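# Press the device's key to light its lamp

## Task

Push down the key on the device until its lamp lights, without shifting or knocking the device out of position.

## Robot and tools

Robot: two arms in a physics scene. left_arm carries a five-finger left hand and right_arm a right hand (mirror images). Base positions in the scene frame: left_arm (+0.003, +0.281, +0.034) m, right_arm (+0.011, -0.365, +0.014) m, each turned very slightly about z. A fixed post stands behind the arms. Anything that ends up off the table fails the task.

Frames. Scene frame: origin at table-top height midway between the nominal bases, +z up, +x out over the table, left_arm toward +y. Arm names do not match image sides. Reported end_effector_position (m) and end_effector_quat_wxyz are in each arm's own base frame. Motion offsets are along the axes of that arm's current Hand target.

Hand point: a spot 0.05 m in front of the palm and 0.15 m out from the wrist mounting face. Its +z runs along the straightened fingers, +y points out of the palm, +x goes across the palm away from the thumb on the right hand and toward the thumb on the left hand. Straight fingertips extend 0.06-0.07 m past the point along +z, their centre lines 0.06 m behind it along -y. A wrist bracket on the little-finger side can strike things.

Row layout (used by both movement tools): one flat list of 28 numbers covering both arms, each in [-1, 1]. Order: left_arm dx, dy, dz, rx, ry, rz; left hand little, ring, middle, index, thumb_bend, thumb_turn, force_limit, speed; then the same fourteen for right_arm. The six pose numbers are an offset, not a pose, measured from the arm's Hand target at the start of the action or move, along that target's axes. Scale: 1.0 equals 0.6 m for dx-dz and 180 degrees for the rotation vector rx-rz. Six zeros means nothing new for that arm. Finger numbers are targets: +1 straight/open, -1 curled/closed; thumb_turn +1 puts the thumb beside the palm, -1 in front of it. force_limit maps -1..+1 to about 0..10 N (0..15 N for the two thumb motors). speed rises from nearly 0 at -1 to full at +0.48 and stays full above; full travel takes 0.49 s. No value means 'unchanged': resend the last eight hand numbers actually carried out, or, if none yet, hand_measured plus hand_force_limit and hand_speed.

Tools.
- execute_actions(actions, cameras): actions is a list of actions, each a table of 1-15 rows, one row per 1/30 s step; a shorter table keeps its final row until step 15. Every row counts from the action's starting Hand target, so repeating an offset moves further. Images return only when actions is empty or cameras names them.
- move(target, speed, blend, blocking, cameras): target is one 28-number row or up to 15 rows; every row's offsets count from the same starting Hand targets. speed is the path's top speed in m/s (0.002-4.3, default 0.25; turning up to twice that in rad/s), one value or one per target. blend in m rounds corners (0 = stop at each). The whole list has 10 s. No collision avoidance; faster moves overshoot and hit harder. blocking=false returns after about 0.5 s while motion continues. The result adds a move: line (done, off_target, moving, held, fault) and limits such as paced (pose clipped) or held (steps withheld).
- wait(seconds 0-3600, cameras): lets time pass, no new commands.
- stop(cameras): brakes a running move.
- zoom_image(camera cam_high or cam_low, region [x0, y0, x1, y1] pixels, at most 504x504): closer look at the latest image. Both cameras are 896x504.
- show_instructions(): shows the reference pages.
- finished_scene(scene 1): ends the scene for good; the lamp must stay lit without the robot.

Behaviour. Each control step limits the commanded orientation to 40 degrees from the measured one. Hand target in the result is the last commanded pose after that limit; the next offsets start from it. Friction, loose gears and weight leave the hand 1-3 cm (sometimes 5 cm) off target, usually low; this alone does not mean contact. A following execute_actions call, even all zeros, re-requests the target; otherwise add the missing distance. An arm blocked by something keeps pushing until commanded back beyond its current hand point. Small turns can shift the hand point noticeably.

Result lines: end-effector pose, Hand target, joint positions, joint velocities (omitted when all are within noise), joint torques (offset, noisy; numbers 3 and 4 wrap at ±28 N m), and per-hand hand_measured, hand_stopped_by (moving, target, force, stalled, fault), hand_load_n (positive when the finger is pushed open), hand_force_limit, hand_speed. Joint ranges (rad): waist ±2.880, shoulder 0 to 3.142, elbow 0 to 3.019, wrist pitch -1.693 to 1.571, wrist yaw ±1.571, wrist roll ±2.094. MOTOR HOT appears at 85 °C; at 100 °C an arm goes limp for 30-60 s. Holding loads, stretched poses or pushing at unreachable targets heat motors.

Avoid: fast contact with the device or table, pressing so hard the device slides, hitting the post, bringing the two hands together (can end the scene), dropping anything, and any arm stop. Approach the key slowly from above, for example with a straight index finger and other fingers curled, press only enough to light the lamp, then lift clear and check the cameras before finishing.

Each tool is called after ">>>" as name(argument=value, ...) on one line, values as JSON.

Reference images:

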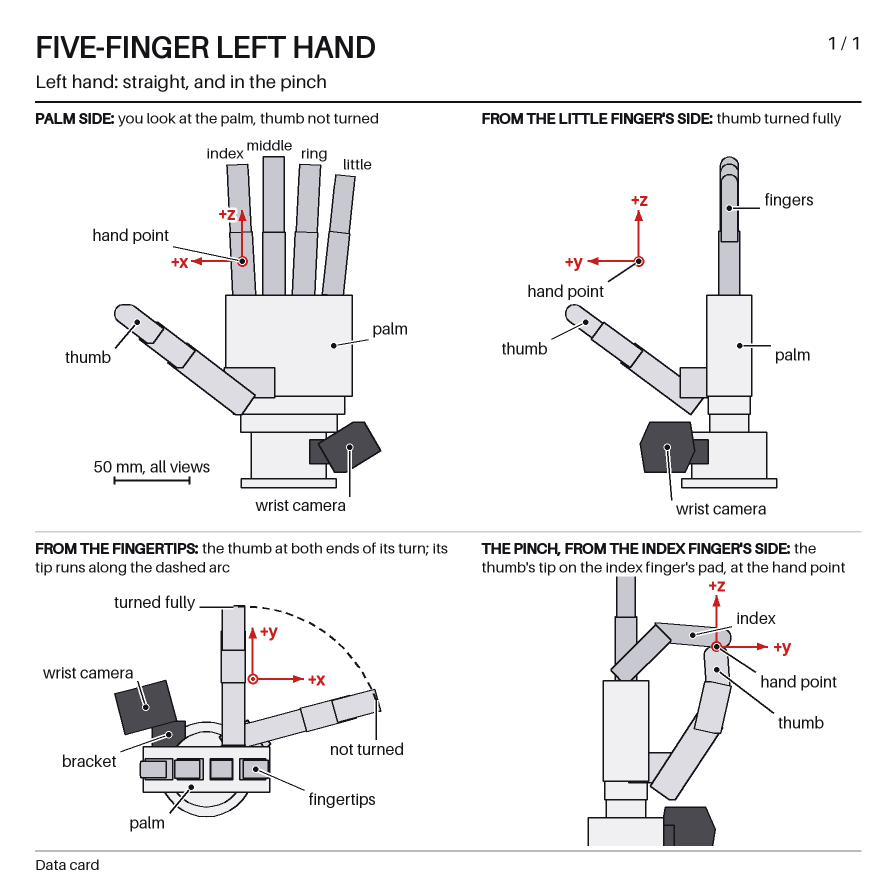

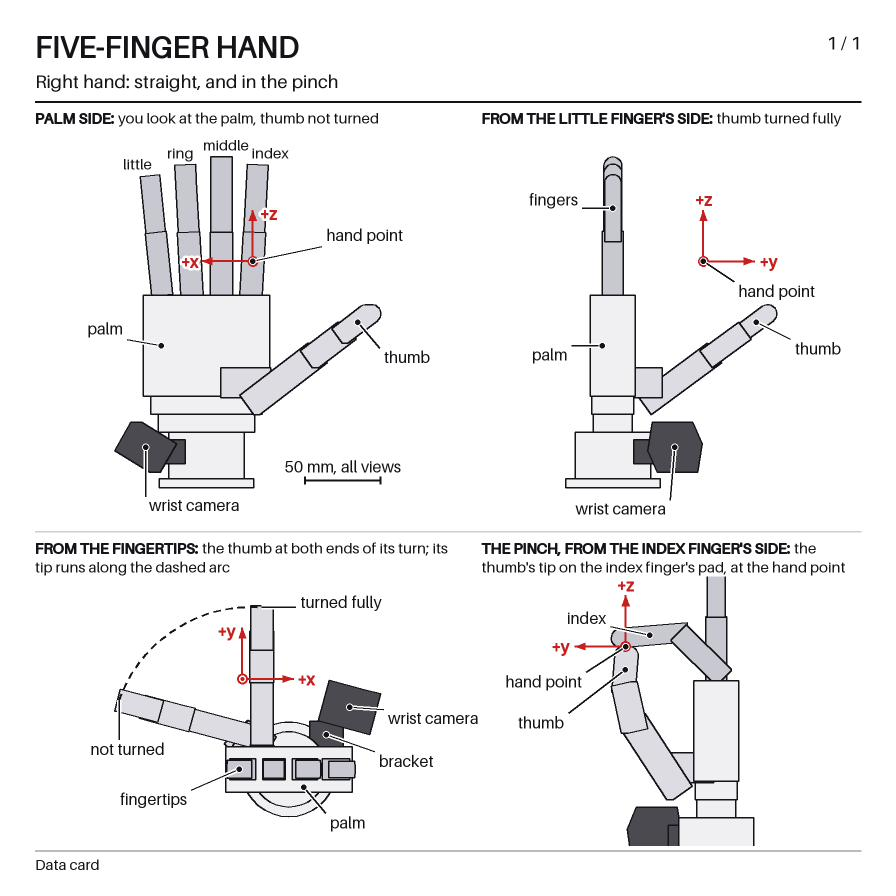

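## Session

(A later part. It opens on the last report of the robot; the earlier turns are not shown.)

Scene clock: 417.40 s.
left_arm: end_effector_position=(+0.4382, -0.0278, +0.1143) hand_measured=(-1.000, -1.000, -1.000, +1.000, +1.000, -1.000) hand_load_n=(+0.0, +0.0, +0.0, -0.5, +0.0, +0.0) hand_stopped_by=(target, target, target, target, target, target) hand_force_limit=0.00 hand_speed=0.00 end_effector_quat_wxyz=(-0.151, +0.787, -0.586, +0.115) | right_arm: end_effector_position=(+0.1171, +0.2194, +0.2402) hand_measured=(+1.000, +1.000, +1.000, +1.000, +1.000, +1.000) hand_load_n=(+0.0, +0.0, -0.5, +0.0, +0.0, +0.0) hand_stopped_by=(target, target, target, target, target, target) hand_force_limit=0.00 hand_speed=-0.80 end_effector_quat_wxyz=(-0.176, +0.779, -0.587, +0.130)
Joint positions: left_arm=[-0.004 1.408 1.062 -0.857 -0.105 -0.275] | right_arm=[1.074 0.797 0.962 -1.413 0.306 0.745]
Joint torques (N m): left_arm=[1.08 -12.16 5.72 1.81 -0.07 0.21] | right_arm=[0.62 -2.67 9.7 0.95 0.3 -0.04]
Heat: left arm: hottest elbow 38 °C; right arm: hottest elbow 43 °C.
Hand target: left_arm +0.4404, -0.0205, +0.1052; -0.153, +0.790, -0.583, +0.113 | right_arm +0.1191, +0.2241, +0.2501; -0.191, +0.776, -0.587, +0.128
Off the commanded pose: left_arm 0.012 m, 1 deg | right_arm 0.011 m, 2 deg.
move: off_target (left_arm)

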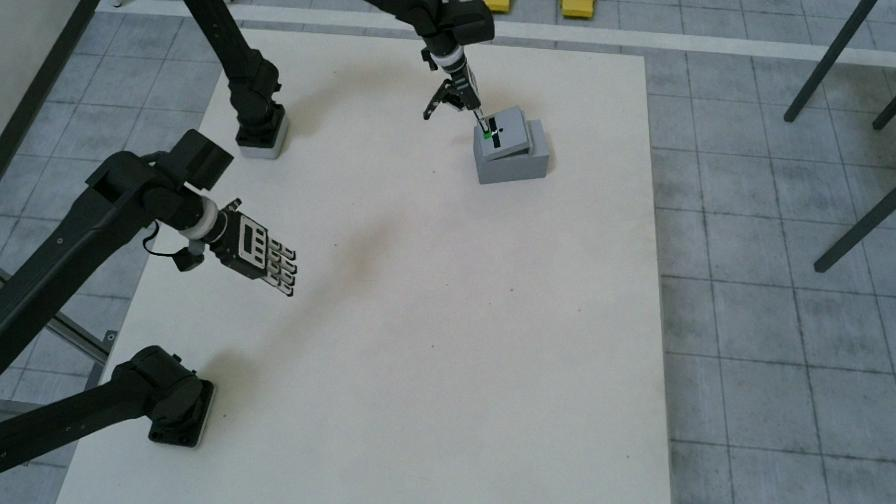

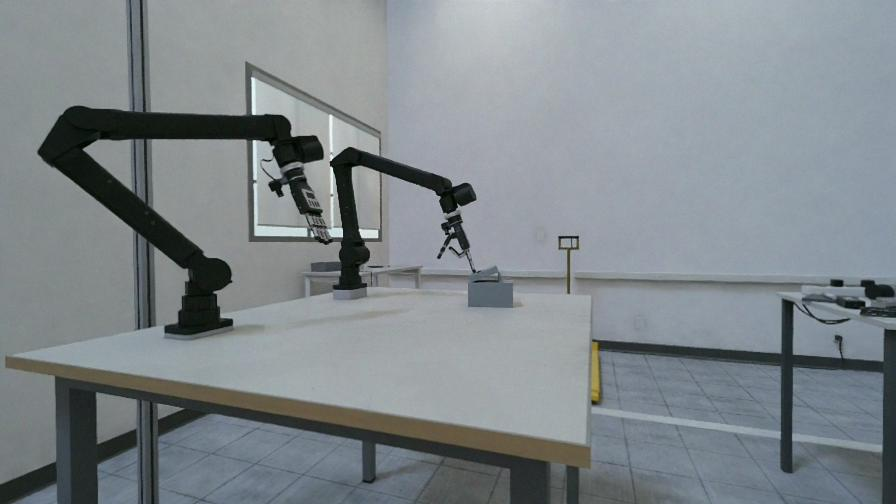

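>>> move(target=[0,0.0055,0.0165,0,0,0,-1,-1,-1,1,1,-1,0,0,0,0,0,0,0,0,1,1,1,1,1,1,0,-0.8], speed=0.03, cameras=["all"])

>>> zoom_image(camera="cam_high", region=[460, 90, 530, 160])

>>> zoom_image(camera="cam_low", region=[440, 240, 510, 310])

Scene clock: 439.03 s.
left_arm: end_effector_position=(+0.4392, -0.0277, +0.1109) hand_measured=(-1.000, -1.000, -1.000, +1.000, +1.000, -1.000) hand_load_n=(+0.0, +0.0, +0.0, -2.0, +0.0, +0.0) hand_stopped_by=(target, target, target, target, target, target) hand_force_limit=0.00 hand_speed=0.00 end_effector_quat_wxyz=(-0.154, +0.786, -0.587, +0.118) | right_arm: end_effector_position=(+0.1171, +0.2194, +0.2402) hand_measured=(+1.000, +1.000, +1.000, +1.000, +1.000, +1.000) hand_load_n=(+0.0, +0.0, -0.5, +0.0, -0.5, +0.0) hand_stopped_by=(target, target, target, target, target, target) hand_force_limit=0.00 hand_speed=-0.80 end_effector_quat_wxyz=(-0.176, +0.779, -0.587, +0.130)
Joint positions: left_arm=[-0.004 1.408 1.052 -0.838 -0.105 -0.272] | right_arm=[1.074 0.797 0.962 -1.413 0.306 0.745]
Joint torques (N m): left_arm=[1.03 -11.28 5.33 2.09 -0.1 0.17] | right_arm=[0.5 -2.78 9.7 0.98 0.29 -0.05]
Heat: left arm: hottest elbow 36 °C; right arm: hottest elbow 43 °C.
Hand target: left_arm +0.4411, -0.0203, +0.0948; -0.153, +0.790, -0.583, +0.113 | right_arm +0.1191, +0.2241, +0.2501; -0.191, +0.776, -0.587, +0.128
Off the commanded pose: left_arm 0.018 m, 1 deg | right_arm 0.011 m, 2 deg.
move: off_target (left_arm)

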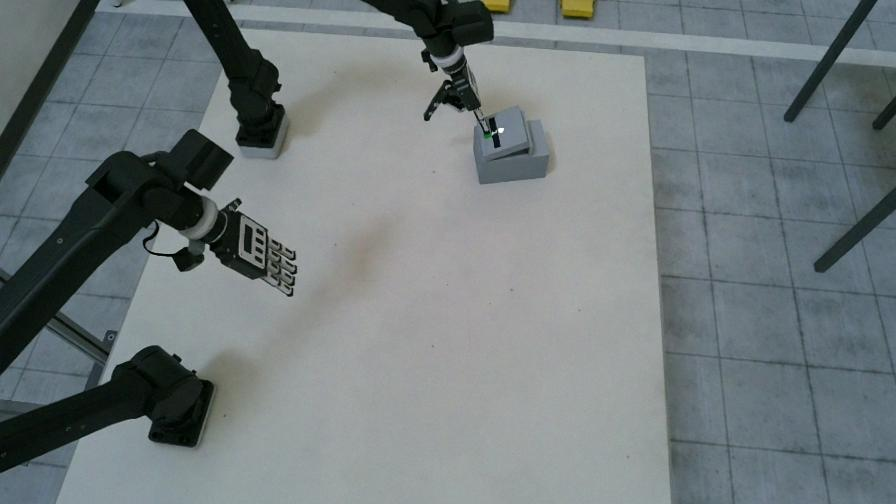

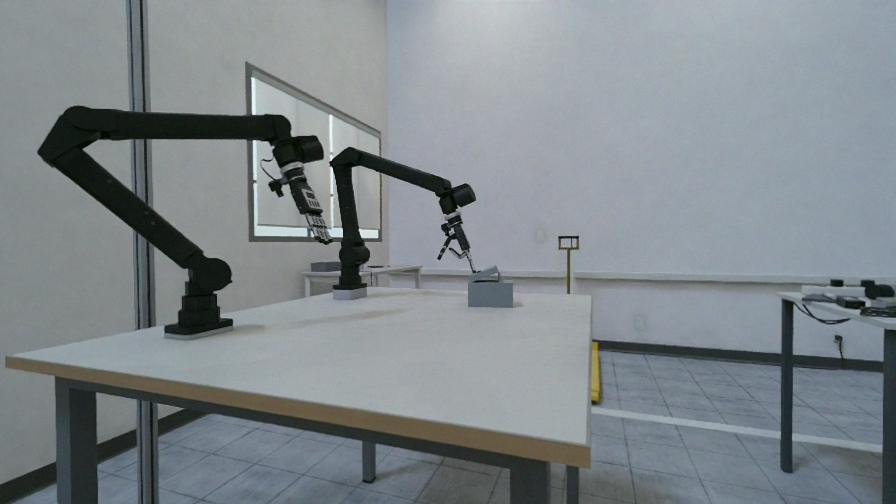

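Scaled by 7.200 from the camera's image (finer frame: 1280x720).

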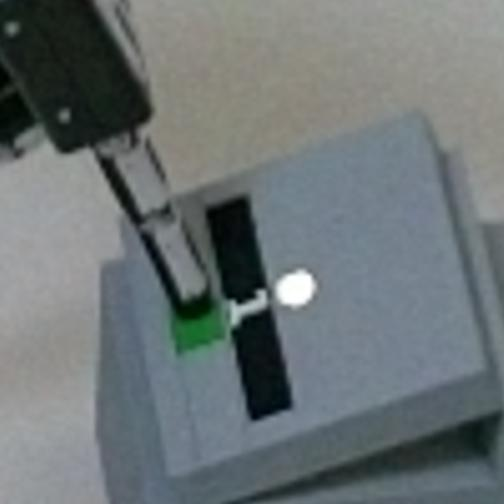

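Scaled by 7.200 from the camera's image (finer frame: 1280x720).

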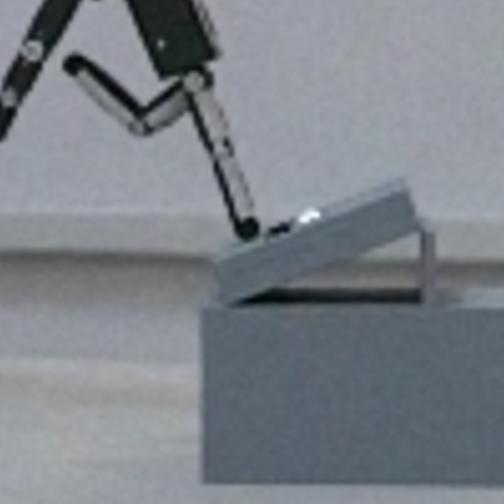

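>>> move(target=[0,-0.01,-0.12,0,0,0,-1,-1,-1,1,1,-1,0,0,0,0,0,0,0,0,1,1,1,1,1,1,0,-0.8], speed=0.06, cameras=["all"])

>>> zoom_image(camera="cam_high", region=[460, 90, 530, 160])

Scene clock: 448.83 s.
left_arm: end_effector_position=(+0.4048, -0.0275, +0.1399) hand_measured=(-1.000, -1.000, -1.000, +1.000, +1.000, -1.000) hand_load_n=(+0.0, +0.0, +0.0, +0.0, +0.0, +0.0) hand_stopped_by=(target, target, target, target, target, target) hand_force_limit=0.00 hand_speed=0.00 end_effector_quat_wxyz=(-0.137, +0.789, -0.591, +0.095) | right_arm: end_effector_position=(+0.1171, +0.2194, +0.2402) hand_measured=(+1.000, +1.000, +1.000, +1.000, +1.000, +1.000) hand_load_n=(+0.0, +0.0, +0.0, +0.0, +0.0, +0.0) hand_stopped_by=(target, target, target, target, target, target) hand_force_limit=0.00 hand_speed=-0.80 end_effector_quat_wxyz=(-0.176, +0.779, -0.587, +0.130)
Joint positions: left_arm=[-0.004 1.332 1.065 -0.985 -0.105 -0.272] | right_arm=[1.074 0.797 0.962 -1.413 0.306 0.745]
Joint torques (N m): left_arm=[-0.56 -13.27 10.3 0.1 -0.32 0.06] | right_arm=[0.79 -2.96 9.72 0.94 0.3 -0.04]
Heat: left arm: hottest elbow 36 °C; right arm: hottest elbow 43 °C.
Hand target: left_arm +0.4206, -0.0266, +0.1638; -0.153, +0.790, -0.583, +0.113 | right_arm +0.1191, +0.2241, +0.2501; -0.191, +0.776, -0.587, +0.128
Off the commanded pose: left_arm 0.029 m, 3 deg | right_arm 0.011 m, 2 deg.
move: off_target (left_arm)

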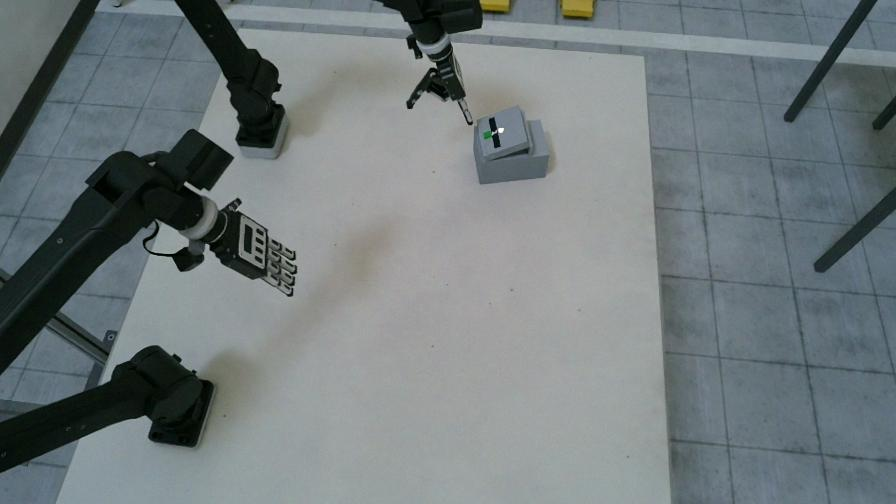

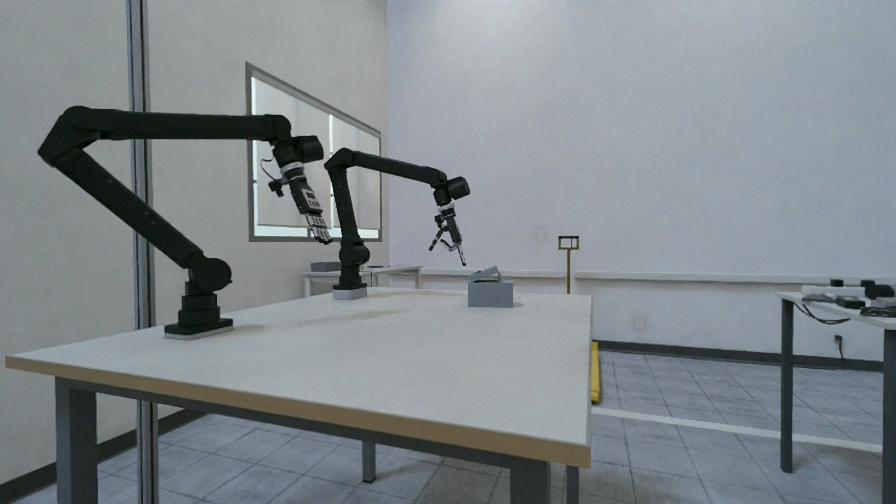

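Scaled by 7.200 from the camera's image (finer frame: 1280x720).

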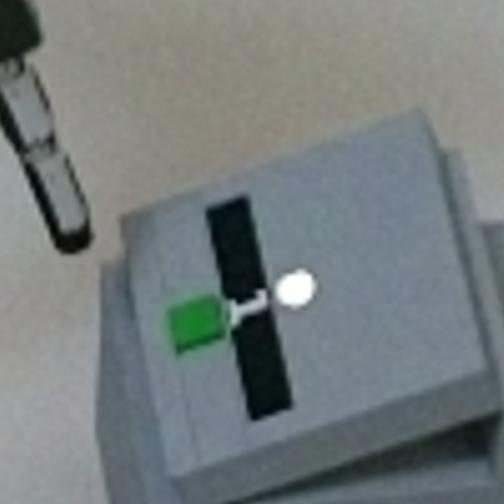

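Lamp stays lit, the finger is clear and the device hasn't moved.

>>> finished_scene()

The scene is finished: the task was done.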